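# Fold the towel in half, short edge to short edge

## Task

Fold the towel once so that one short edge lies neatly on top of the other short edge. Every other object must stay upright on the table and must not be resting on the towel.

## Robot and tools

Robot: two arms on fixed bases, left_arm and right_arm, each ending in a five-finger hand. left_arm has a left hand and right_arm a right hand, which are mirror images. Calibrated base positions in the scene frame: left_arm (+0.012, +0.411, 0) m, right_arm (-0.062, -0.411, 0) m, each turned about 1 degree about z.

Scene frame: the origin is at table height, halfway between the nominal bases. +z points up, +x points out over the table, and +y points toward left_arm. Image left and right do not follow the arm names. Positions, orientations (quat wxyz) and velocities in the results use this frame.

Hand point: a point 0.15 m out from the wrist flange and 0.05 m in front of the palm. Its +z runs along the straight fingers and +y points out of the palm. On the right hand +x points away from the thumb; on the left hand +x points toward the thumb. Straight fingertips reach 0.06 to 0.07 m past the point along +z and sit 0.06 m behind it along -y. With the fingers level, the wrist can hang below the point (about 0.11 m palm down, 0.23 m palm up) and can touch the table first. A bracket on the little-finger side of the wrist can also hit things.

The row: every moving command uses one row of 28 numbers, each in [-1, 1], and both arms always take part. The order is: left dx, dy, dz, rx, ry, rz, left thumb_turn, thumb_bend, index, middle, ring, little, left force_limit, speed, and then the same 14 values for the right arm. dx to rz are an offset, not a pose. They are measured from that arm's current Hand target, along that Hand target's own axes. 1.0 means 0.6 m of translation or 180 degrees. rx, ry, rz together form one rotation vector. The offsets build on each other from call to call: sending the same offset again moves the arm again. Six zeros ask the arm to hold, or to return to, its Hand target. Each commanded orientation is clipped to within 32 degrees of the measured one.

Hand numbers: these are absolute targets. For thumb_turn, -1 puts the thumb beside the palm and +1 in front of it. For thumb_bend and the four fingers, -1 is straight and +1 is curled. force_limit runs from about 0 N at -1 up to 10 N at +1 (15 N for the two thumb motors). speed rises from near 0 at -1 to full speed at +0.48 and stays at full speed above that. No value means 'no change'. To keep a hand as it is, repeat the last eight numbers you sent for it; if you have sent none yet, use its hand_measured values plus hand_force_limit and hand_speed. For a gentle grip, close with speed at -0.94 or lower. A towel edge is thin, so a pinch between the thumb and the index or middle finger is more suitable than a full wrap.

Tools:
- execute_actions(actions, cameras): actions is a list of actions. Each action is a table of up to 15 rows, one row per 1/30 s step. A short table repeats its last row until 15 steps are done. Every row in an action is an offset from the Hand target as it stood when that action began. Images are returned only if actions is empty or cameras asks for them.
- move(target, speed, blend, stop_force, zero, blocking, cameras): moves each hand point in a straight line to an offset from its Hand target. target is one row, or a list of up to 15 rows, and every row counts from the same starting Hand targets. speed is in m/s (0.002 to 3.6, default 0.25), given as one number or one per target. blend is a corner radius in metres. stop_force (3 to 120 N, shared by both arms) ends an arm's path when its wrist sensor feels that much push against its motion. Do not use stop_force when a hand turns, or when lifting away from something you are pressing on. zero=false keeps the earlier sensor zero. blocking=false returns after 0.5 s and cannot be combined with stop_force. A move is cut off after 10 s. The paths do not avoid obstacles. Do not route a path close to an arm's own base.
- wait(seconds 0 to 10), stop(), zoom_image(camera, region [x0,y0,x1,y1] in pixels, at most 504 by 504), show_instructions() (shows the reference pages), zero_wrist_force(arm), and finished_scene(scene=1), which ends the scene for good.

Cameras: cam_high, cam_left_wrist, cam_right_wrist, each 672x504.

Results: each arm reports its end-effector pose and velocity, and its Hand target (the last commanded pose after clipping; the next offsets count from it). They also report joint positions and torques, wrist force and torque in the end effector's axes (plus a line for the largest force since the last report), and the hand arrays hand_measured, hand_stopped_by (moving/target/force/stalled/fault), hand_load_n, hand_force_limit and hand_speed, all in motor order. A move adds a 'move:' line: done means the arm came to rest within 3 mm and 2 degrees; off_target, moving, held and fault are the other outcomes. The limits entry may read paced (the pose was clipped) or held (steps were withheld). A hand point often stops short of its target. The next command, even all zeros, asks for the target again; if the hand still stops short, send the remaining gap as an offset. A lost grip shows only as hand_load_n dropping to about 0.

What to avoid: objects falling off the table or being left off it, which fails the task. Also avoid drops, releasing things while they are moving, slams, and hard presses. Both arms are stiff, so aiming even slightly past a firm contact such as the table can trigger a fault stop. That happens at roughly 150 N of outside force or when a joint's torque limit is exceeded (wrist joints 25.7 N m), and it freezes the arm for 10 s. Keep the arms from touching each other, and never let one hand close on the other hand's fingers. Holding loads or pushing against unreachable poses heats the motors, and at 85 °C the arm brakes for 30 s or more. Before calling finished_scene, check that the fold stays in place without the robot and that nothing else is on the towel.

Each tool is called after ">>>" as name(argument=value, ...) on one line, values as JSON.

Reference images:

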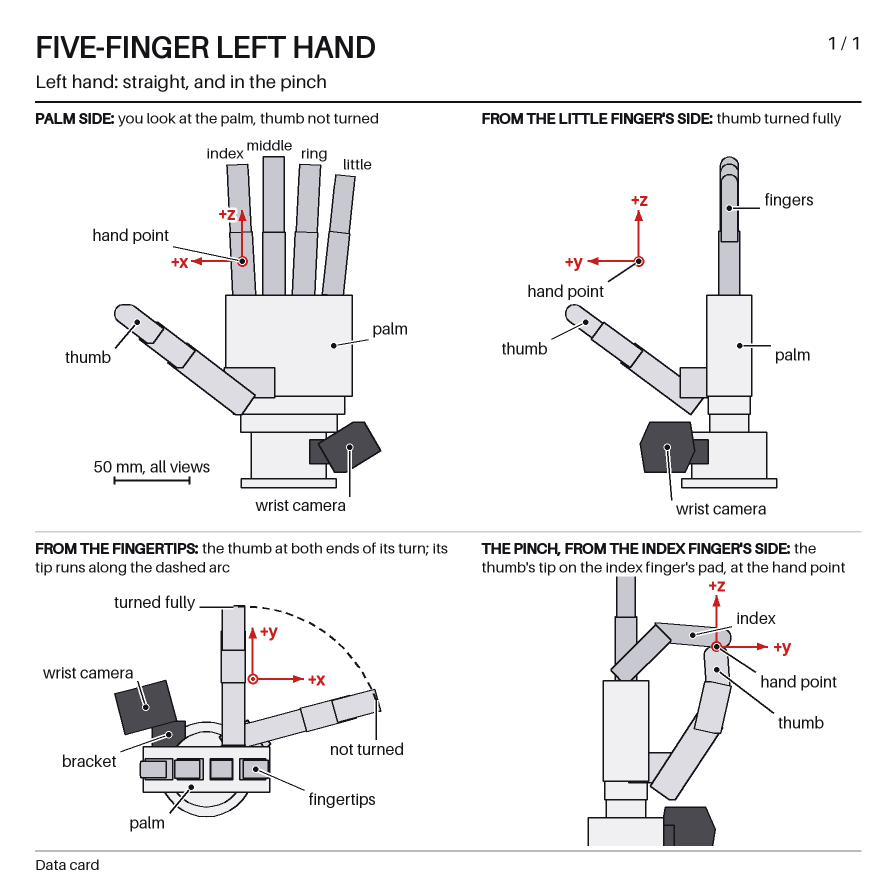

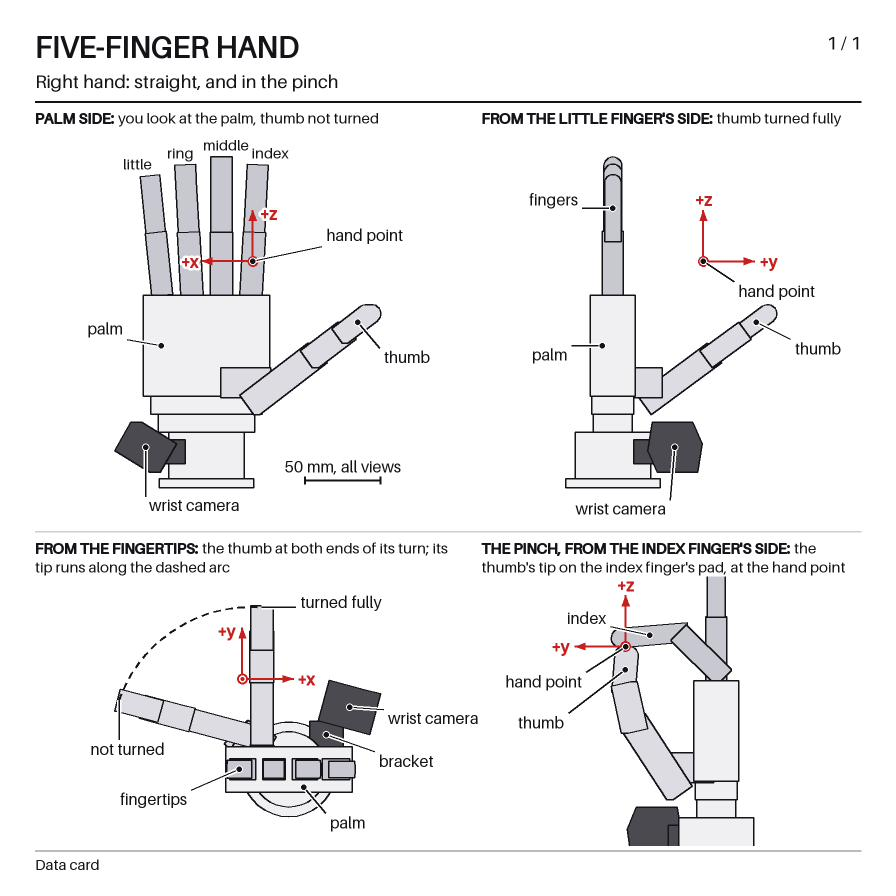

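## Session

>>> execute_actions(actions=[])

Scene clock: 0.00 s.
left_arm: end_effector_position=(+0.7024, +0.2954, +0.3488) hand_measured=(-1.000, -1.000, -1.000, -1.000, -1.000, -1.000) hand_load_n=(+0.0, +0.0, +0.0, +0.0, +0.0, +0.0) hand_stopped_by=(target, target, target, target, target, target) hand_force_limit=0.00 hand_speed=-0.80 end_effector_quat_wxyz=(+0.544, +0.393, +0.712, -0.207) | right_arm: end_effector_position=(+0.2536, +0.1288, +0.2631) hand_measured=(-1.000, -1.000, -1.000, -1.000, -1.000, -1.000) hand_load_n=(+0.0, +0.0, +0.0, +0.0, +0.0, +0.0) hand_stopped_by=(target, target, target, target, target, target) hand_force_limit=0.00 hand_speed=-0.80 end_effector_quat_wxyz=(+0.604, -0.614, +0.473, -0.183)
Joint positions: left_arm=[3.433 -1.934 -1.298 2.505 -0.505 -0.769] | right_arm=[0.846 -1.522 1.863 -0.132 1.769 -2.737]
Joint velocities: within noise
Joint torques (N m): no reading
Motor temperatures (°C): left_arm=[32 37 33 34 34 33] | right_arm=[30 33 28 39 32 43]
Wrist force (N): no reading
Wrist torque (N m): no reading
Wrist force, peak (N): no reading
Hand target: left_arm +0.7024, +0.2954, +0.3488; +0.544, +0.393, +0.712, -0.207 | right_arm +0.2536, +0.1288, +0.2631; +0.604, -0.614, +0.473, -0.183

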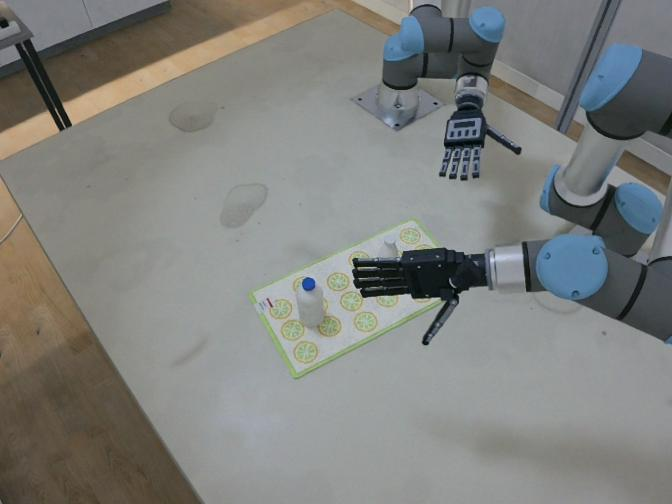

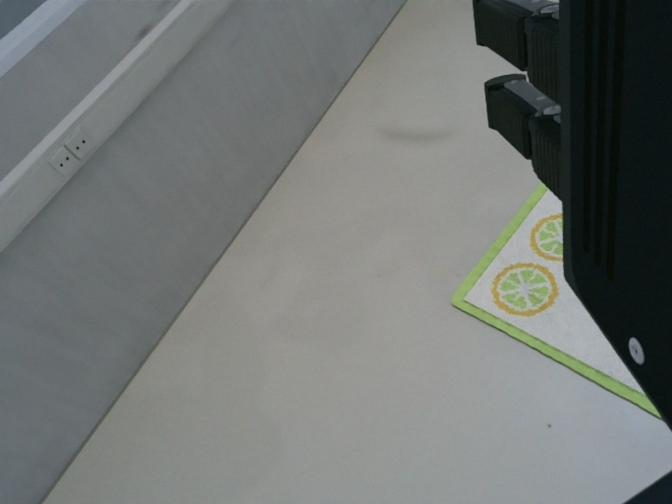

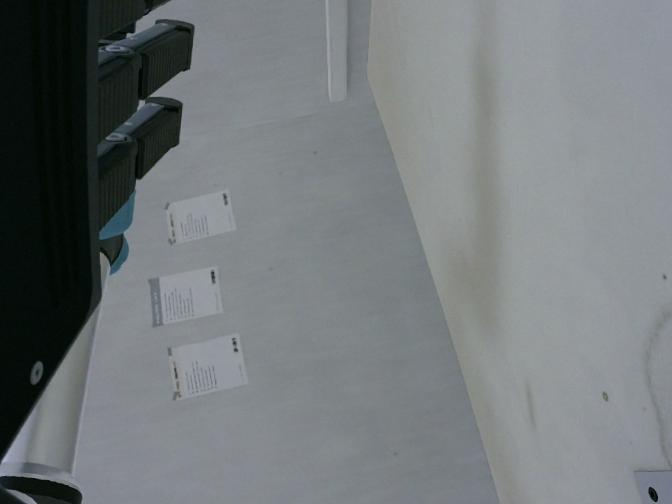

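>>> zoom_image(camera="cam_high", region=[240, 200, 490, 390])

Scaled by 2.016 from the camera's 672x504 image, which has a finer 960x720 frame.

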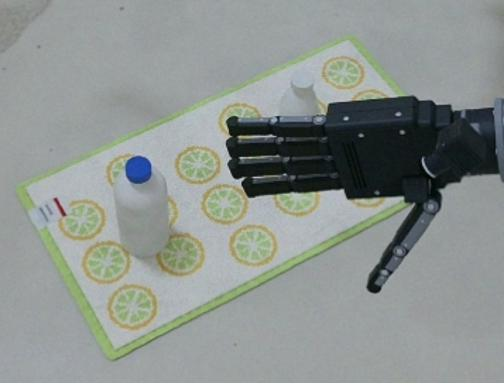

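>>> move(target=[0.0245, -0.0527, -0.6097, 0, 0, 0, -1, -1, -1, -1, -1, -1, 0, -0.8, 0, 0, 0, 0, 0, 0, -1, -1, -1, -1, -1, -1, 0, -0.8], cameras=["all"])

Scene clock: 5.17 s.
left_arm: end_effector_position=(+0.4523, +0.5454, +0.4484) hand_measured=(-1.000, -1.000, -1.000, -1.000, -1.000, -1.000) hand_load_n=(+0.0, +0.0, +0.0, +0.0, +0.0, +0.0) hand_stopped_by=(target, target, target, target, target, target) hand_force_limit=0.00 hand_speed=-0.80 end_effector_quat_wxyz=(+0.544, +0.393, +0.712, -0.207) | right_arm: end_effector_position=(+0.2536, +0.1288, +0.2631) hand_measured=(-1.000, -1.000, -1.000, -1.000, -1.000, -1.000) hand_load_n=(-0.5, +0.0, +0.0, +0.0, +0.0, +0.0) hand_stopped_by=(target, target, target, target, target, target) hand_force_limit=0.00 hand_speed=-0.80 end_effector_quat_wxyz=(+0.604, -0.614, +0.473, -0.183)
Joint positions: left_arm=[4.334 -1.618 -1.832 0.917 -0.597 1.188] | right_arm=[0.846 -1.522 1.863 -0.132 1.769 -2.737]
Joint torques (N m): left_arm=[6.43 9.71 26.35 -4.1 -0.17 1.17] | right_arm=[-0.25 -24.19 -21.65 -1.15 0.19 0.09]
Wrist force (N): left_arm=[0.0 0.1 0.4] | right_arm=[-0.2 0.3 0.1]
Wrist torque (N m): left_arm=[-0.03 0.04 0.10] | right_arm=[0.04 0.02 0.00]
Wrist force, peak (N): left_arm=[0.3 0.8 2.1] | right_arm=[-0.5 0.5 0.3]
Hand target: left_arm +0.4522, +0.5455, +0.4485; +0.544, +0.393, +0.712, -0.207 | right_arm +0.2536, +0.1288, +0.2631; +0.604, -0.614, +0.473, -0.183
Off the commanded pose: left_arm 0.000 m, 0 deg | right_arm 0.000 m, 0 deg.
move: done

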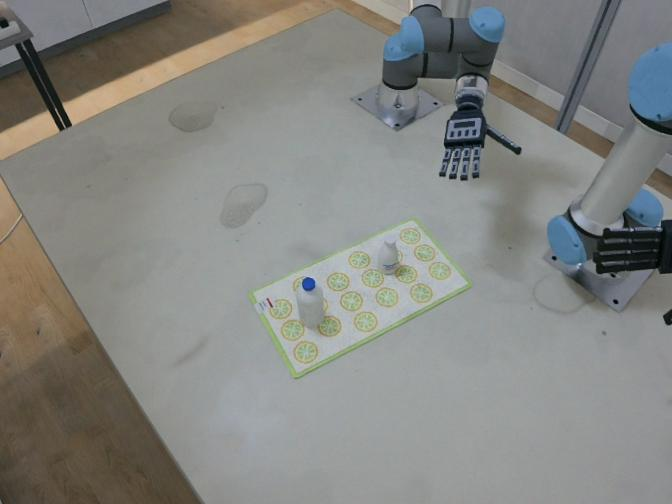

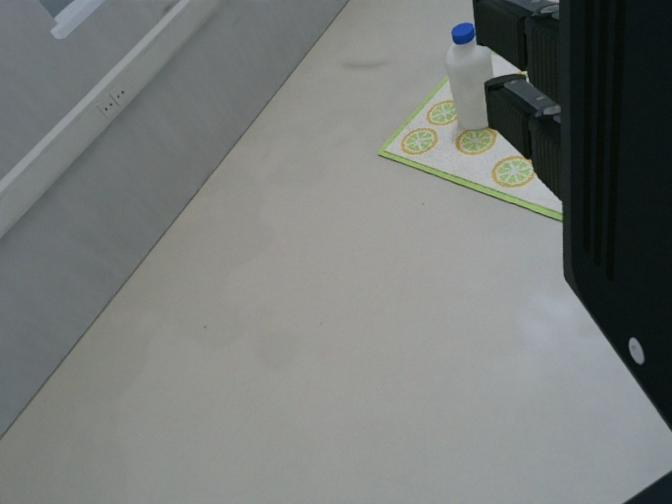

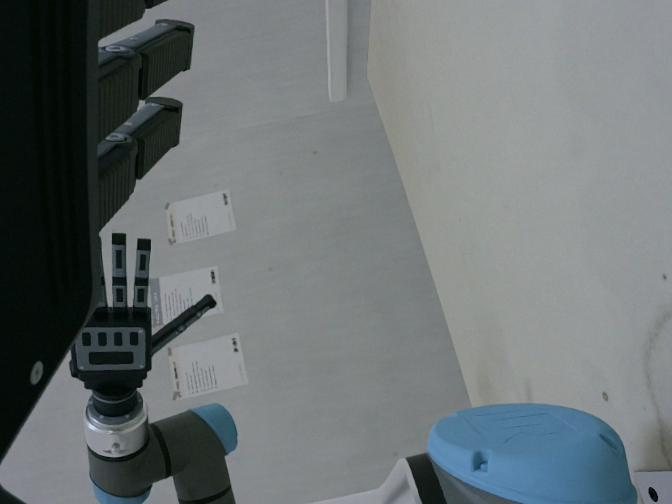

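>>> zoom_image(camera="cam_high", region=[235, 205, 485, 390])

>>> zoom_image(camera="cam_high", region=[350, 220, 440, 290])

Scaled by 2.016 from the camera's 672x504 image, which has a finer 960x720 frame.

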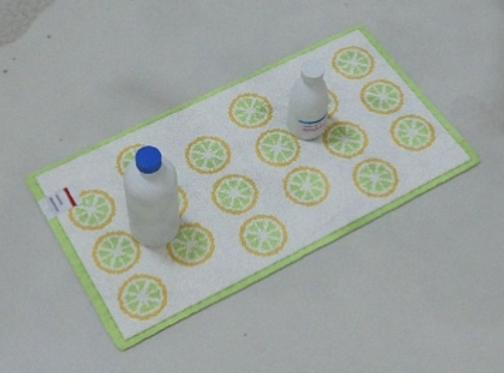

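Scaled by 5.600 from the camera's 672x504 image, which has a finer 960x720 frame.

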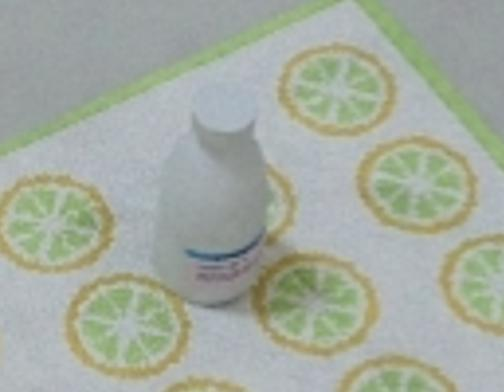

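>>> move(target=[-0.328, -0.354, 0.809, 0.037, 0.394, -0.026, -1, -1, -1, -1, -1, -1, 0, -0.8, 0, 0, 0, 0, 0, 0, -1, -1, -1, -1, -1, -1, 0, -0.8], cameras=["all"])

Scene clock: 13.43 s.
left_arm: end_effector_position=(+0.6012, +0.0014, +0.4477) hand_measured=(-1.000, -1.000, -1.000, -1.000, -1.000, -1.000) hand_load_n=(+0.0, +0.0, +0.5, +0.0, +0.0, +0.0) hand_stopped_by=(target, target, target, target, target, target) hand_force_limit=0.00 hand_speed=-0.80 end_effector_quat_wxyz=(+0.350, +0.496, +0.795, -0.016) | right_arm: end_effector_position=(+0.2536, +0.1288, +0.2631) hand_measured=(-1.000, -1.000, -1.000, -1.000, -1.000, -1.000) hand_load_n=(+0.0, +0.0, +0.0, +0.0, +0.0, +0.0) hand_stopped_by=(target, target, target, target, target, target) hand_force_limit=0.00 hand_speed=-0.80 end_effector_quat_wxyz=(+0.604, -0.614, +0.473, -0.183)
Joint positions: left_arm=[2.634 -2.407 -0.035 1.583 -1.496 -0.971] | right_arm=[0.846 -1.522 1.863 -0.132 1.769 -2.737]
Joint torques (N m): left_arm=[-5.74 62.74 13.52 0.09 -2.65 1.52] | right_arm=[-0.64 -24.94 -22.03 -1.45 0.12 0.1]
Wrist force (N): left_arm=[-0.2 0.8 0.1] | right_arm=[0.0 0.2 0.4]
Wrist torque (N m): left_arm=[0.21 0.15 0.12] | right_arm=[0.00 -0.01 0.00]
Wrist force, peak (N): left_arm=[-0.2 0.5 2.0] | right_arm=[0.0 0.8 -0.1]
Hand target: left_arm +0.6021, +0.0005, +0.4488; +0.088, +0.461, +0.883, -0.004 | right_arm +0.2536, +0.1288, +0.2631; +0.604, -0.614, +0.473, -0.183
Off the commanded pose: left_arm 0.002 m, 42 deg; orientation clipped | right_arm 0.000 m, 0 deg.
elbow stopped short (left arm): the move would have taken joint 3 (elbow) straighter than the controller allows.
move: off_target (left_arm); limits=paced

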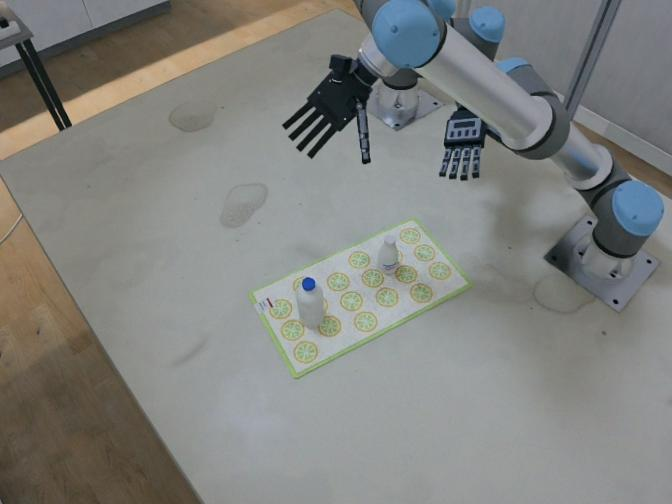

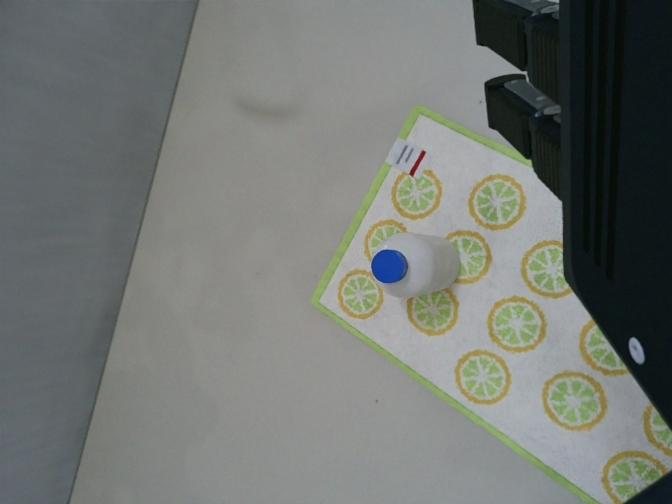

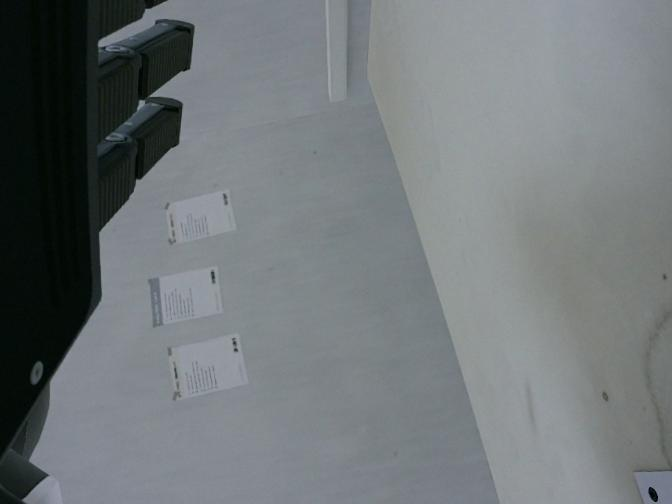

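>>> move(target=[0,0,0,0,0,0, 1, 0, 0, -1, -1, -1, 0, 0, 0, 0, 0, 0, 0, 0, 1, 0, 0, -1, -1, -1, 0, 0], cameras=["all"])

Scene clock: 17.13 s.
left_arm: end_effector_position=(+0.6012, +0.0013, +0.4478) hand_measured=(+1.000, +0.000, +0.000, -1.000, -1.000, -1.000) hand_load_n=(+0.0, +0.0, +0.0, +0.0, +0.0, +0.0) hand_stopped_by=(target, target, target, target, target, target) hand_force_limit=0.00 hand_speed=0.00 end_effector_quat_wxyz=(+0.350, +0.496, +0.794, -0.016) | right_arm: end_effector_position=(+0.2536, +0.1288, +0.2631) hand_measured=(+1.000, +0.000, +0.000, -1.000, -1.000, -1.000) hand_load_n=(+0.0, +0.0, +0.0, +0.0, +0.0, +0.0) hand_stopped_by=(target, target, target, target, target, target) hand_force_limit=0.00 hand_speed=0.00 end_effector_quat_wxyz=(+0.604, -0.614, +0.473, -0.183)
Joint positions: left_arm=[2.633 -2.407 -0.035 1.583 -1.496 -0.971] | right_arm=[0.846 -1.522 1.863 -0.132 1.769 -2.737]
Joint torques (N m): left_arm=[-7.25 56.49 2.3 -1.56 -2.56 1.56] | right_arm=[-0.63 -25.19 -21.98 -1.41 0.2 0.01]
Wrist force (N): left_arm=[-0.3 0.9 0.1] | right_arm=[-0.2 0.5 -0.1]
Wrist torque (N m): left_arm=[0.22 0.17 0.09] | right_arm=[0.08 0.02 0.02]
Wrist force, peak (N): left_arm=[-0.2 1.3 0.6] | right_arm=[-0.2 0.8 0.0]
Hand target: left_arm +0.6021, +0.0005, +0.4488; +0.089, +0.461, +0.883, -0.004 | right_arm +0.2536, +0.1288, +0.2631; +0.604, -0.614, +0.473, -0.183
Off the commanded pose: left_arm 0.002 m, 32 deg; orientation clipped | right_arm 0.000 m, 0 deg.
elbow stopped short (left arm): the move would have taken joint 3 (elbow) straighter than the controller allows.
move: off_target (left_arm); limits=paced

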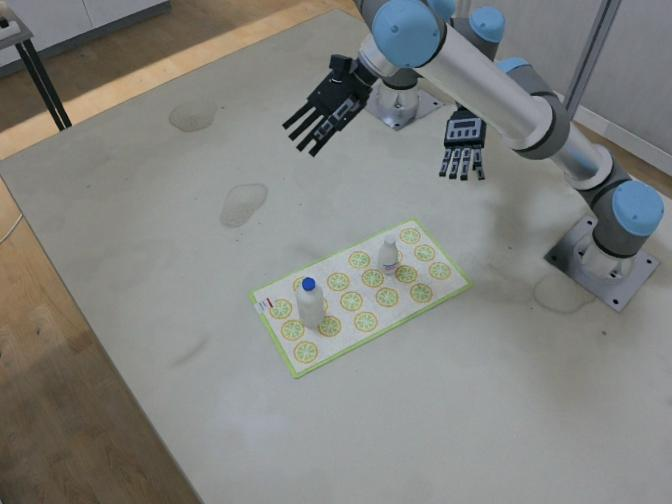

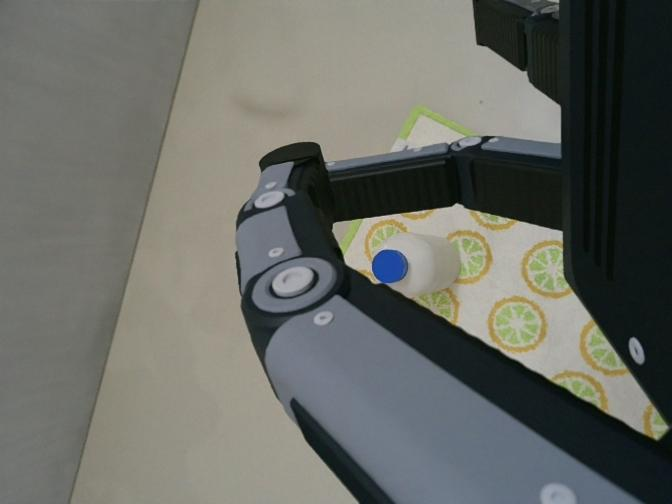

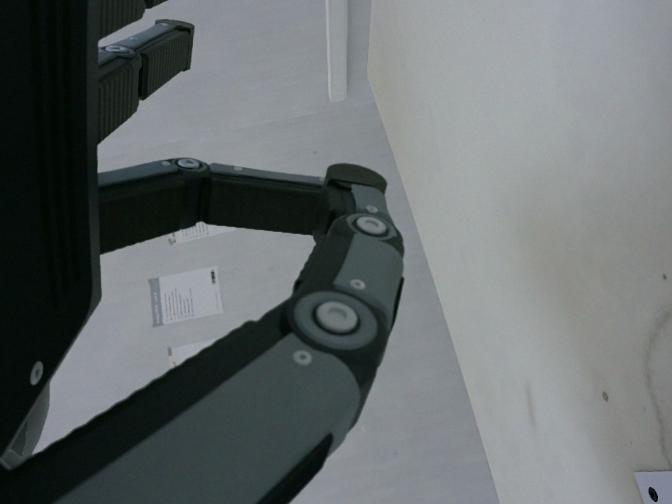

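>>> move(target=[0.2855, -0.1863, 0.2255, -0.1063, -0.4337, -0.1237, 1, -1, -1, -1, -1, -1, 0, 0, 0, 0, 0, 0, 0, 0, -1, -1, -1, -1, -1, -1, 0, 0], cameras=["all"])

Scene clock: 27.27 s.
left_arm: end_effector_position=(+0.4785, +0.0475, +0.3236) hand_measured=(+1.000, -1.000, -1.000, -1.000, -1.000, -1.000) hand_load_n=(+0.0, +0.0, +0.0, +0.0, +0.0, +0.0) hand_stopped_by=(target, target, target, target, target, target) hand_force_limit=0.00 hand_speed=0.00 end_effector_quat_wxyz=(+0.611, +0.264, +0.734, -0.134) | right_arm: end_effector_position=(+0.2536, +0.1288, +0.2631) hand_measured=(-1.000, -1.000, -1.000, -1.000, -1.000, -1.000) hand_load_n=(+0.0, +0.0, +0.0, -0.5, -0.5, +0.0) hand_stopped_by=(target, target, target, target, target, target) hand_force_limit=0.00 hand_speed=0.00 end_effector_quat_wxyz=(+0.604, -0.614, +0.473, -0.183)
Joint positions: left_arm=[2.59 -1.537 -1.835 3.153 -1.543 -1.435] | right_arm=[0.846 -1.522 1.863 -0.132 1.769 -2.737]
Joint torques (N m): left_arm=[2.41 10.55 29.97 1.81 2.8 1.46] | right_arm=[-1.24 -24.66 -22.67 -1.4 0.1 0.06]
Wrist force (N): left_arm=[0.1 0.3 0.5] | right_arm=[0.0 0.3 0.1]
Wrist torque (N m): left_arm=[0.02 -0.05 0.02] | right_arm=[0.05 0.00 0.00]
Wrist force, peak (N): left_arm=[4.1 0.5 -0.5] | right_arm=[-0.2 0.6 0.5]
Hand target: left_arm +0.4785, +0.0475, +0.3235; +0.611, +0.264, +0.734, -0.134 (not the last commanded pose) | right_arm +0.2536, +0.1288, +0.2631; +0.604, -0.614, +0.473, -0.183
Off the commanded pose: left_arm 0.063 m, 15 deg | right_arm 0.000 m, 0 deg.
move: held (left_arm; a check stopped the path); limits=held
pose unreachable (left arm): on one or more control steps of this call, first in action 0 (counted from 0), this arm could not follow its commanded pose, so it was not sent that pose on those steps. It may still have moved: this result reports where it is.
cause: moving toward the commanded pose would bring a part of the arm too close to another arm (a part of this arm just beyond joint 5 (wrist 2) and a part of the right arm just beyond its joint 6 (wrist 3), at the place that arm is still heading or pushing toward).

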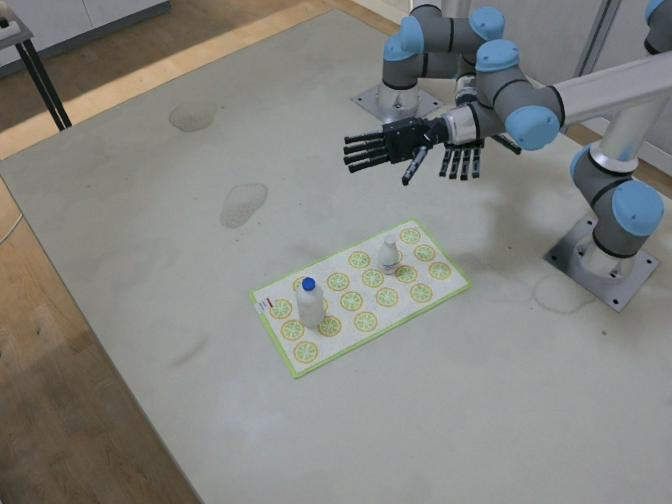

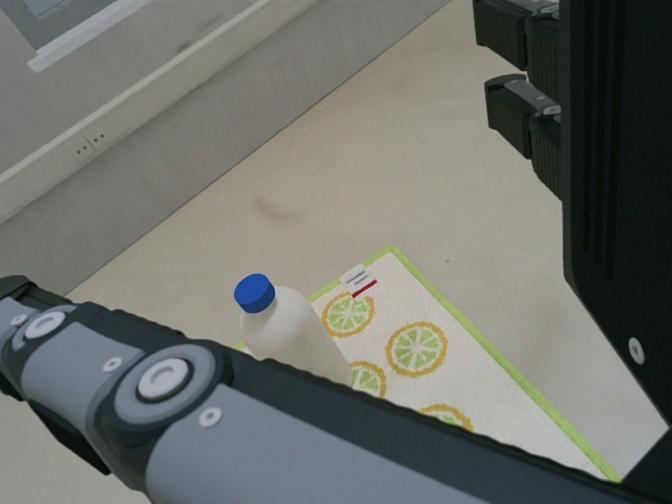

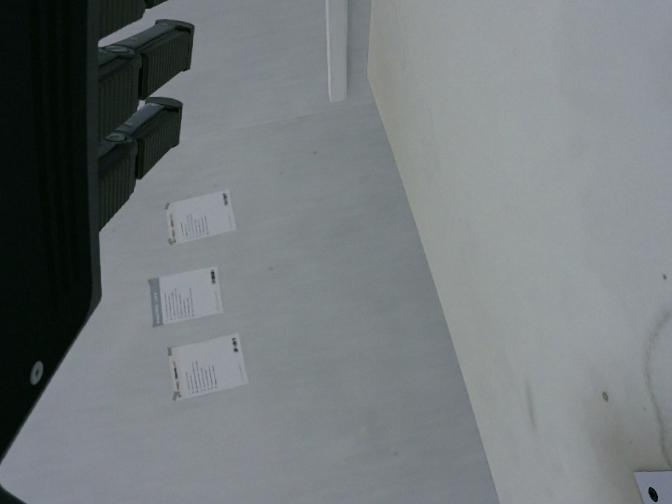

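>>> move(target=[0,0,0,0,0,0, 1, -1, -1, -1, -1, -1, 0, 0, 0.6118, -0.156, -0.3465, 0.0674, 0.1779, 0.0392, -1, -1, -1, -1, -1, -1, 0, 0], cameras=["cam_high"])

Scene clock: 30.27 s.
left_arm: end_effector_position=(+0.4785, +0.0475, +0.3235) hand_measured=(+1.000, -1.000, -1.000, -1.000, -1.000, -1.000) hand_load_n=(+0.0, +0.0, +0.0, +0.0, +0.0, +0.0) hand_stopped_by=(target, target, target, target, target, target) hand_force_limit=0.00 hand_speed=0.00 end_effector_quat_wxyz=(+0.611, +0.264, +0.734, -0.134) | right_arm: end_effector_position=(+0.2997, -0.3008, +0.2635) hand_measured=(-1.000, -1.000, -1.000, -1.000, -1.000, -1.000) hand_load_n=(+0.0, +0.0, +0.0, -0.5, +0.0, +0.0) hand_stopped_by=(target, target, target, target, target, target) hand_force_limit=0.00 hand_speed=0.00 end_effector_quat_wxyz=(+0.521, -0.444, +0.636, -0.356)
Joint positions: left_arm=[2.59 -1.537 -1.835 3.153 -1.543 -1.435] | right_arm=[-0.828 -2.427 2.394 0.341 0.734 -3.012]
Joint torques (N m): left_arm=[4.9 10.08 7.06 2.39 2.66 1.42] | right_arm=[5.32 10.63 -22.06 -1.14 1.2 1.39]
Wrist force (N): left_arm=[0.1 0.1 0.8] | right_arm=[0.5 -0.2 0.0]
Wrist torque (N m): left_arm=[-0.03 -0.03 0.02] | right_arm=[-0.01 -0.08 0.07]
Wrist force, peak (N): left_arm=[0.1 0.5 0.8] | right_arm=[-1.4 0.7 1.3]
Hand target: left_arm +0.4785, +0.0475, +0.3235; +0.611, +0.264, +0.734, -0.134 | right_arm +0.2998, -0.3009, +0.2635; +0.521, -0.444, +0.636, -0.356
Off the commanded pose: left_arm 0.000 m, 0 deg | right_arm 0.000 m, 0 deg.
move: done
Images, in order (width x height): cam_high 672x504.

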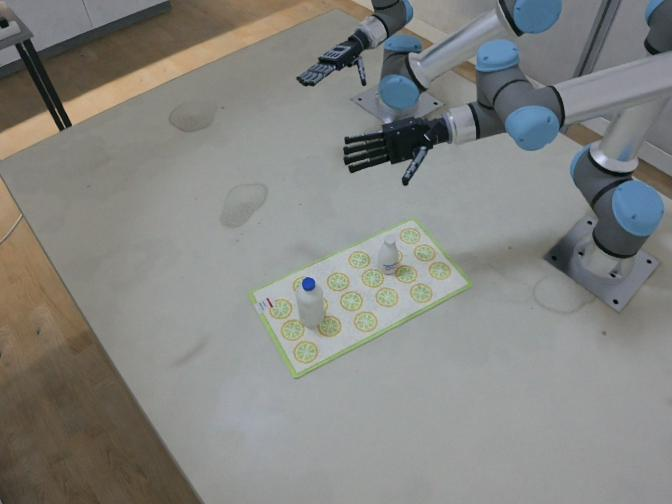

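>>> move(target=[0.0922, 0.0193, -0.066, -0.0276, -0.0687, -0.0438, 1, -1, -1, -1, -1, -1, 0, 0, 0, 0, 0, 0, 0, 0, -1, -1, -1, -1, -1, -1, 0, 0], cameras=["cam_high", "cam_left_wrist"])

Scene clock: 32.83 s.
left_arm: end_effector_position=(+0.4459, +0.0900, +0.2802) hand_measured=(+1.000, -1.000, -1.000, -1.000, -1.000, -1.000) hand_load_n=(+0.5, +0.0, +0.0, +0.0, +0.0, -0.5) hand_stopped_by=(target, target, target, target, target, target) hand_force_limit=0.00 hand_speed=0.00 end_effector_quat_wxyz=(+0.687, +0.170, +0.686, -0.171) | right_arm: end_effector_position=(+0.2998, -0.3009, +0.2635) hand_measured=(-1.000, -1.000, -1.000, -1.000, -1.000, -1.000) hand_load_n=(-0.5, +0.0, +0.0, +0.0, +0.0, +0.0) hand_stopped_by=(target, target, target, target, target, target) hand_force_limit=0.00 hand_speed=0.00 end_effector_quat_wxyz=(+0.521, -0.444, +0.636, -0.356)
Joint positions: left_arm=[2.609 -1.416 -2.18 3.597 -1.596 -1.572] | right_arm=[-0.828 -2.427 2.394 0.341 0.734 -3.012]
Joint torques (N m): left_arm=[-5.14 3.15 12.88 2.8 2.49 -0.57] | right_arm=[-5.15 9.7 -26.65 1.07 -1.01 -1.13]
Wrist force (N): left_arm=[-0.3 0.2 1.0] | right_arm=[-0.1 0.1 0.1]
Wrist torque (N m): left_arm=[-0.05 -0.03 -0.11] | right_arm=[0.02 -0.01 0.04]
Wrist force, peak (N): left_arm=[-1.0 0.3 1.0] | right_arm=[0.5 -0.1 0.2]
Hand target: left_arm +0.4459, +0.0900, +0.2800; +0.687, +0.170, +0.686, -0.171 | right_arm +0.2998, -0.3009, +0.2635; +0.521, -0.444, +0.636, -0.356
Off the commanded pose: left_arm 0.000 m, 0 deg | right_arm 0.000 m, 0 deg.
move: done
Images, in order (width x height): cam_high 672x504, cam_left_wrist 672x504.

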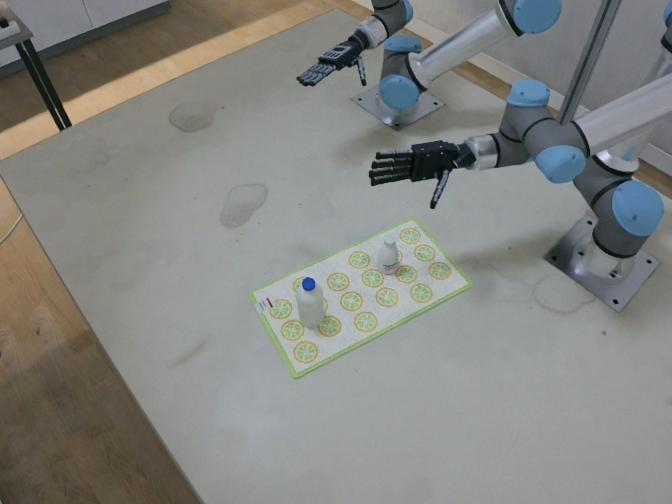

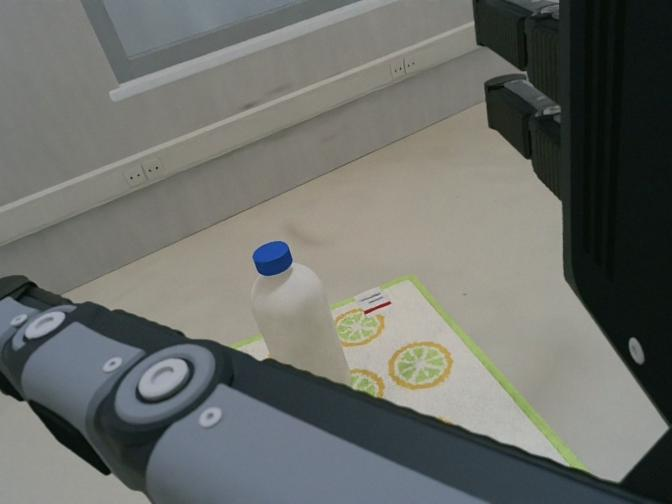

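>>> zoom_image(camera="cam_left_wrist", region=[0, 0, 504, 504])

Scaled by 1.000.

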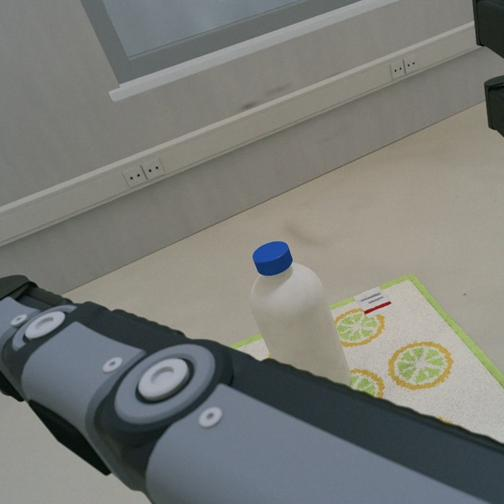

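>>> move(target=[0.1, -0.0343, -0.0893, 0.0667, 0, 0, 1, -1, -1, -1, -1, -1, 0, 0, 0, 0, 0, 0, 0, 0, -1, -1, -1, -1, -1, -1, 0, 0], cameras=["cam_high", "cam_left_wrist"])

Scene clock: 37.93 s.
left_arm: end_effector_position=(+0.3890, +0.0969, +0.2201) hand_measured=(+1.000, -1.000, -1.000, -1.000, -1.000, -1.000) hand_load_n=(+0.0, +0.0, +0.0, +0.0, +0.0, +0.0) hand_stopped_by=(target, target, target, target, target, target) hand_force_limit=0.00 hand_speed=0.00 end_effector_quat_wxyz=(+0.665, +0.241, +0.664, -0.242) | right_arm: end_effector_position=(+0.2998, -0.3009, +0.2635) hand_measured=(-1.000, -1.000, -1.000, -1.000, -1.000, -1.000) hand_load_n=(-0.5, +0.0, +0.0, +0.0, +0.0, +0.0) hand_stopped_by=(target, target, target, target, target, target) hand_force_limit=0.00 hand_speed=0.00 end_effector_quat_wxyz=(+0.521, -0.444, +0.636, -0.356)
Joint positions: left_arm=[2.753 -1.297 -2.445 3.743 -1.244 -1.572] | right_arm=[-0.828 -2.427 2.394 0.341 0.734 -3.012]
Joint torques (N m): left_arm=[1.06 -4.12 10.68 2 2.23 -1.95] | right_arm=[-5.87 4.84 -17.69 1.49 -0.95 -1.17]
Wrist force (N): left_arm=[-0.4 0.2 0.3] | right_arm=[0.1 -0.1 -0.3]
Wrist torque (N m): left_arm=[-0.07 -0.01 -0.01] | right_arm=[0.02 -0.02 0.04]
Wrist force, peak (N): left_arm=[-1.0 0.5 2.1] | right_arm=[0.3 0.4 -0.3]
Hand target: left_arm +0.3889, +0.0968, +0.2200; +0.665, +0.241, +0.664, -0.242 | right_arm +0.2998, -0.3009, +0.2635; +0.521, -0.444, +0.636, -0.356
Off the commanded pose: left_arm 0.000 m, 0 deg | right_arm 0.000 m, 0 deg.
move: done
Images, in order (width x height): cam_high 672x504, cam_left_wrist 672x504.

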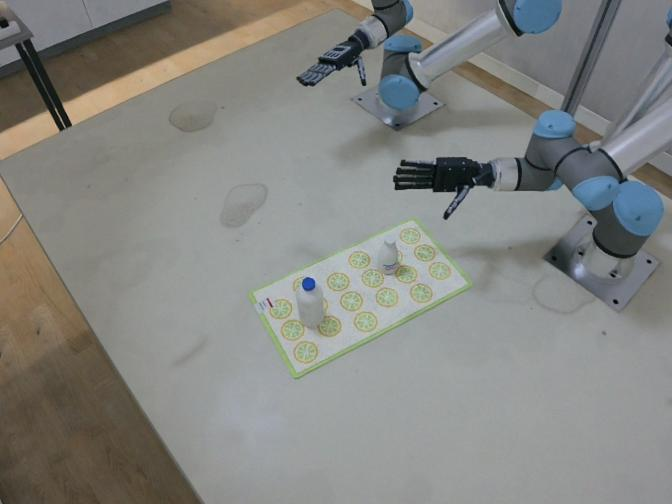

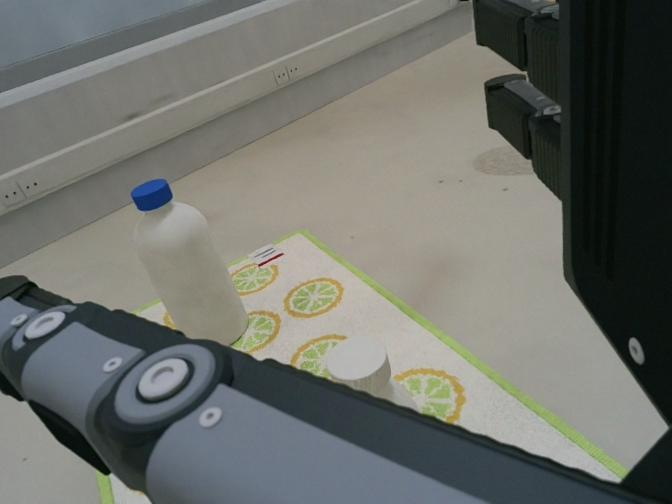

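>>> move(target=[0.15, 0, 0, 0, 0, 0, 1, -1, -1, -1, -1, -1, 0, 0, 0, 0, 0, 0, 0, 0, -1, -1, -1, -1, -1, -1, 0, 0], cameras=["cam_high", "cam_left_wrist"], speed=0.15)

Scene clock: 39.73 s.
left_arm: end_effector_position=(+0.3889, +0.0967, +0.1300) hand_measured=(+1.000, -1.000, -1.000, -1.000, -1.000, -1.000) hand_load_n=(+0.0, +0.0, +0.0, +0.5, +0.0, +0.0) hand_stopped_by=(target, target, target, target, target, target) hand_force_limit=0.00 hand_speed=0.00 end_effector_quat_wxyz=(+0.665, +0.241, +0.664, -0.242) | right_arm: end_effector_position=(+0.2998, -0.3009, +0.2635) hand_measured=(-1.000, -1.000, -1.000, -1.000, -1.000, -1.000) hand_load_n=(-0.5, +0.0, -0.5, +0.0, +0.0, +0.0) hand_stopped_by=(target, target, target, target, target, target) hand_force_limit=0.00 hand_speed=0.00 end_effector_quat_wxyz=(+0.521, -0.444, +0.636, -0.356)
Joint positions: left_arm=[2.752 -1.553 -2.575 4.13 -1.244 -1.572] | right_arm=[-0.828 -2.427 2.394 0.341 0.734 -3.012]
Joint torques (N m): left_arm=[-5.42 2.4 25.61 3.11 -1.2 -1.81] | right_arm=[-5.51 4.74 -18.13 1.42 -1.04 -1.15]
Wrist force (N): left_arm=[-0.5 0.3 0.7] | right_arm=[0.1 -0.1 0.2]
Wrist torque (N m): left_arm=[-0.06 0.05 -0.01] | right_arm=[-0.01 -0.04 0.05]
Wrist force, peak (N): left_arm=[-1.5 0.3 0.9] | right_arm=[0.5 -0.2 -0.3]
Hand target: left_arm +0.3890, +0.0967, +0.1300; +0.665, +0.241, +0.664, -0.242 | right_arm +0.2998, -0.3009, +0.2635; +0.521, -0.444, +0.636, -0.356
Off the commanded pose: left_arm 0.000 m, 0 deg | right_arm 0.000 m, 0 deg.
move: done
Images, in order (width x height): cam_high 672x504, cam_left_wrist 672x504.

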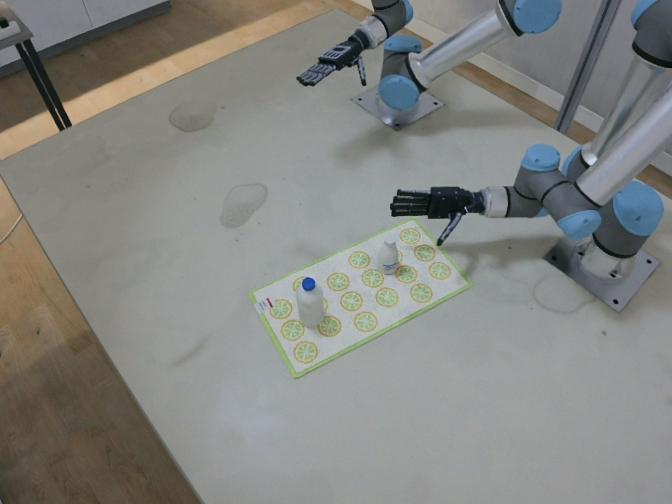

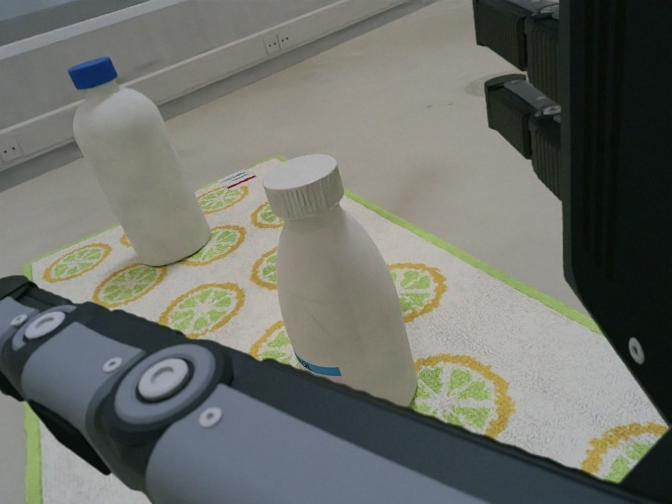

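>>> move(target=[[0.1333, 0, 0, 0, 0, 0, 1, -1, -1, -1, -1, -1, 0, 0, 0, 0, 0, 0, 0, 0, -1, -1, -1, -1, -1, -1, 0, 0],[0.1333, 0.0333, 0.0417, 0, 0, 0, 1, -1, -1, -1, -1, -1, 0, 0, 0, 0, 0, 0, 0, 0, -1, -1, -1, -1, -1, -1, 0, 0]], cameras=["cam_high", "cam_left_wrist"], speed=0.1)

Scene clock: 42.63 s.
left_arm: end_effector_position=(+0.4211, +0.0958, +0.0499) hand_measured=(+1.000, -1.000, -1.000, -1.000, -1.000, -1.000) hand_load_n=(+0.0, -0.5, +0.0, +0.0, +0.0, +0.0) hand_stopped_by=(target, target, target, target, target, target) hand_force_limit=0.00 hand_speed=0.00 end_effector_quat_wxyz=(+0.665, +0.241, +0.664, -0.242) | right_arm: end_effector_position=(+0.2998, -0.3009, +0.2635) hand_measured=(-1.000, -1.000, -1.000, -1.000, -1.000, -1.000) hand_load_n=(+0.0, +0.0, +0.0, +0.0, +0.0, +0.0) hand_stopped_by=(target, target, target, target, target, target) hand_force_limit=0.00 hand_speed=0.00 end_effector_quat_wxyz=(+0.521, -0.444, +0.636, -0.356)
Joint positions: left_arm=[2.798 -1.918 -2.566 4.486 -1.198 -1.572] | right_arm=[-0.828 -2.427 2.394 0.341 0.734 -3.012]
Joint torques (N m): left_arm=[-6.84 37.53 -8.05 2.86 -2.71 -1.21] | right_arm=[-6.05 4.43 -17.96 1.38 -1.14 -1.25]
Wrist force (N): left_arm=[-0.5 0.2 0.6] | right_arm=[0.0 0.1 0.1]
Wrist torque (N m): left_arm=[-0.06 0.03 0.01] | right_arm=[0.02 -0.03 0.05]
Wrist force, peak (N): left_arm=[-0.5 0.9 1.2] | right_arm=[0.4 0.1 0.2]
Hand target: left_arm +0.4211, +0.0958, +0.0500; +0.665, +0.241, +0.664, -0.242 | right_arm +0.2998, -0.3009, +0.2635; +0.521, -0.444, +0.636, -0.356
Off the commanded pose: left_arm 0.000 m, 0 deg | right_arm 0.000 m, 0 deg.
move: done
Images, in order (width x height): cam_high 672x504, cam_left_wrist 672x504.

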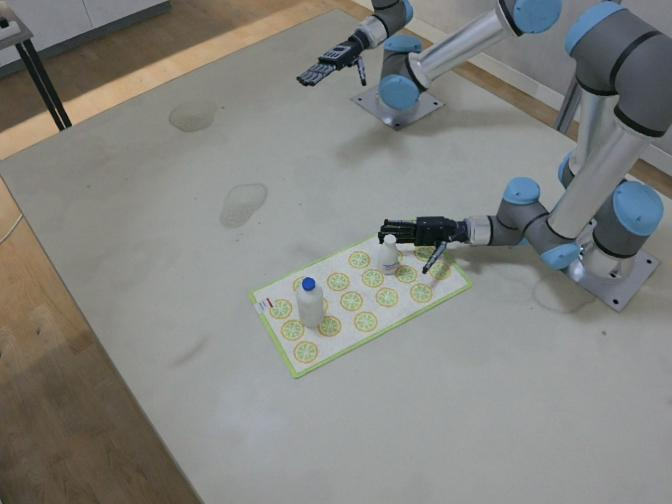

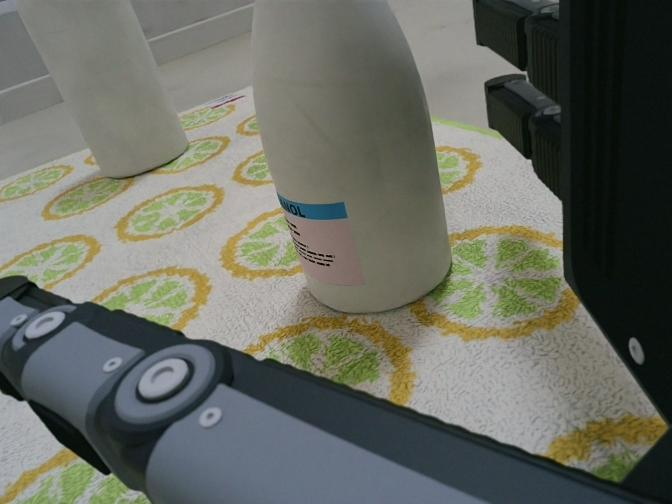

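>>> move(target=[0, 0, 0.022, 0, 0, 0, 1, -1, -1, -1, -1, -1, 0, 0, 0, 0, 0, 0, 0, 0, -1, -1, -1, -1, -1, -1, 0, 0], speed=0.05)

>>> move(target=[0, 0, 0, 0, 0, 0, 1, 0.6, 0.7, 0.7, -1, -1, -0.5, -0.85, 0, 0, 0, 0, 0, 0, -1, -1, -1, -1, -1, -1, 0, 0], cameras=["cam_high", "cam_left_wrist"])

Scene clock: 43.90 s.
left_arm: end_effector_position=(+0.4313, +0.0873, +0.0500) hand_measured=(+1.000, -1.000, -1.000, -1.000, -1.000, -1.000) hand_load_n=(+0.0, +0.0, +0.0, +0.0, +0.0, +0.0) hand_stopped_by=(target, target, target, target, target, target) hand_force_limit=0.00 hand_speed=0.00 end_effector_quat_wxyz=(+0.665, +0.241, +0.664, -0.242) end_effector_velocity=(-0.002, +0.002, -0.001) end_effector_angular_velocity=(+0.002, +0.003, +0.002) | right_arm: end_effector_position=(+0.2998, -0.3009, +0.2635) hand_measured=(-1.000, -1.000, -1.000, -1.000, -1.000, -1.000) hand_load_n=(-0.5, +0.0, +0.0, +0.0, +0.0, +0.0) hand_stopped_by=(target, target, target, target, target, target) hand_force_limit=0.00 hand_speed=0.00 end_effector_quat_wxyz=(+0.521, -0.444, +0.636, -0.356)
Joint positions: left_arm=[2.778 -1.933 -2.528 4.462 -1.218 -1.572] | right_arm=[-0.828 -2.427 2.394 0.341 0.734 -3.012]
Joint velocities: left_arm=[0.001 0 -0.005 0.002 -0.001 0.001] | right_arm=[within noise]
Joint torques (N m): left_arm=[5.05 35.74 -6.8 2.7 1.7 1.27] | right_arm=[-6.05 4.52 -18.14 1.47 -1.02 -1.24]
Wrist force (N): left_arm=[-0.3 0.3 0.4] | right_arm=[0.0 0.2 0.2]
Wrist torque (N m): left_arm=[-0.02 -0.02 0.02] | right_arm=[0.03 -0.03 0.05]
Wrist force, peak (N): left_arm=[-0.4 0.5 1.0] | right_arm=[0.5 0.3 0.0]
Hand target: left_arm +0.4312, +0.0873, +0.0500; +0.665, +0.241, +0.664, -0.242 | right_arm +0.2998, -0.3009, +0.2635; +0.521, -0.444, +0.636, -0.356
Off the commanded pose: left_arm 0.000 m, 0 deg | right_arm 0.000 m, 0 deg.
move: done

Scene clock: 46.27 s.
left_arm: end_effector_position=(+0.4312, +0.0873, +0.0500) hand_measured=(+1.000, -0.560, -0.140, -0.126, -1.000, -1.000) hand_load_n=(+0.5, +8.0, +2.0, +5.5, +0.0, +0.0) hand_stopped_by=(target, force, force, force, target, target) hand_force_limit=-0.50 hand_speed=-0.85 end_effector_quat_wxyz=(+0.665, +0.241, +0.664, -0.242) | right_arm: end_effector_position=(+0.2998, -0.3009, +0.2635) hand_measured=(-1.000, -1.000, -1.000, -1.000, -1.000, -1.000) hand_load_n=(-0.5, +0.0, +0.0, -0.5, +0.0, +0.0) hand_stopped_by=(target, target, target, target, target, target) hand_force_limit=0.00 hand_speed=0.00 end_effector_quat_wxyz=(+0.521, -0.444, +0.636, -0.356)
Joint positions: left_arm=[2.778 -1.932 -2.528 4.462 -1.218 -1.572] | right_arm=[-0.828 -2.427 2.394 0.341 0.734 -3.012]
Joint torques (N m): left_arm=[6 36.45 -6.15 2.41 1.95 1.09] | right_arm=[-5.43 4.49 -18.71 1.53 -1.16 -1.23]
Wrist force (N): left_arm=[-0.4 0.0 0.4] | right_arm=[0.0 0.3 -0.2]
Wrist torque (N m): left_arm=[-0.07 -0.01 0.02] | right_arm=[0.08 -0.01 0.06]
Wrist force, peak (N): left_arm=[-0.3 0.4 0.8] | right_arm=[0.3 0.5 0.1]
Hand target: left_arm +0.4312, +0.0873, +0.0500; +0.665, +0.241, +0.664, -0.242 | right_arm +0.2998, -0.3009, +0.2635; +0.521, -0.444, +0.636, -0.356
Off the commanded pose: left_arm 0.000 m, 0 deg | right_arm 0.000 m, 0 deg.
move: done
Images, in order (width x height): cam_high 672x504, cam_left_wrist 672x504.

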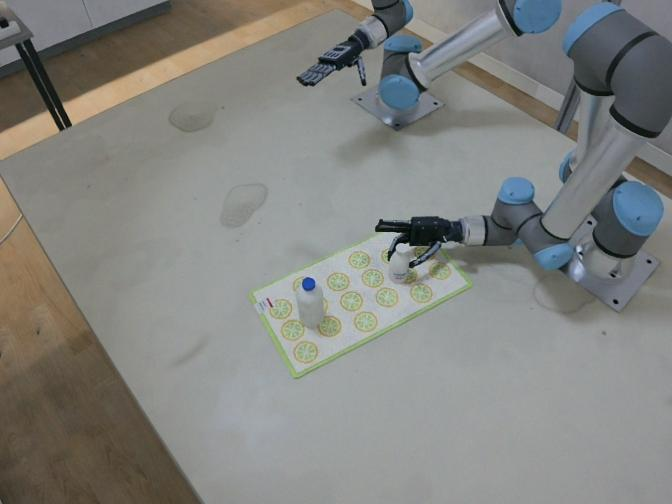

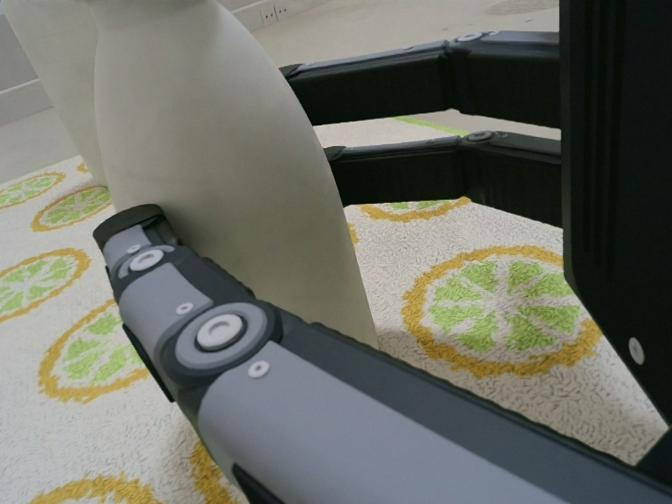

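>>> zoom_image(camera="cam_high", region=[340, 190, 490, 310])

Scaled by 3.360 from the camera's 672x504 image, which has a finer 960x720 frame.

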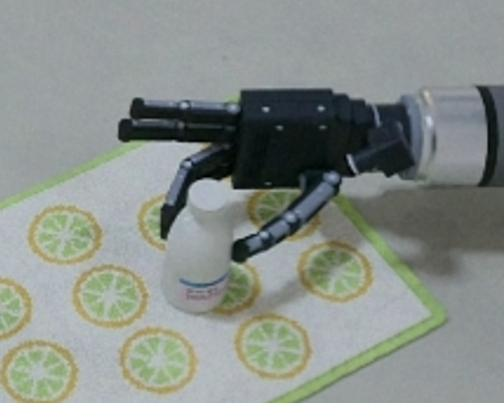

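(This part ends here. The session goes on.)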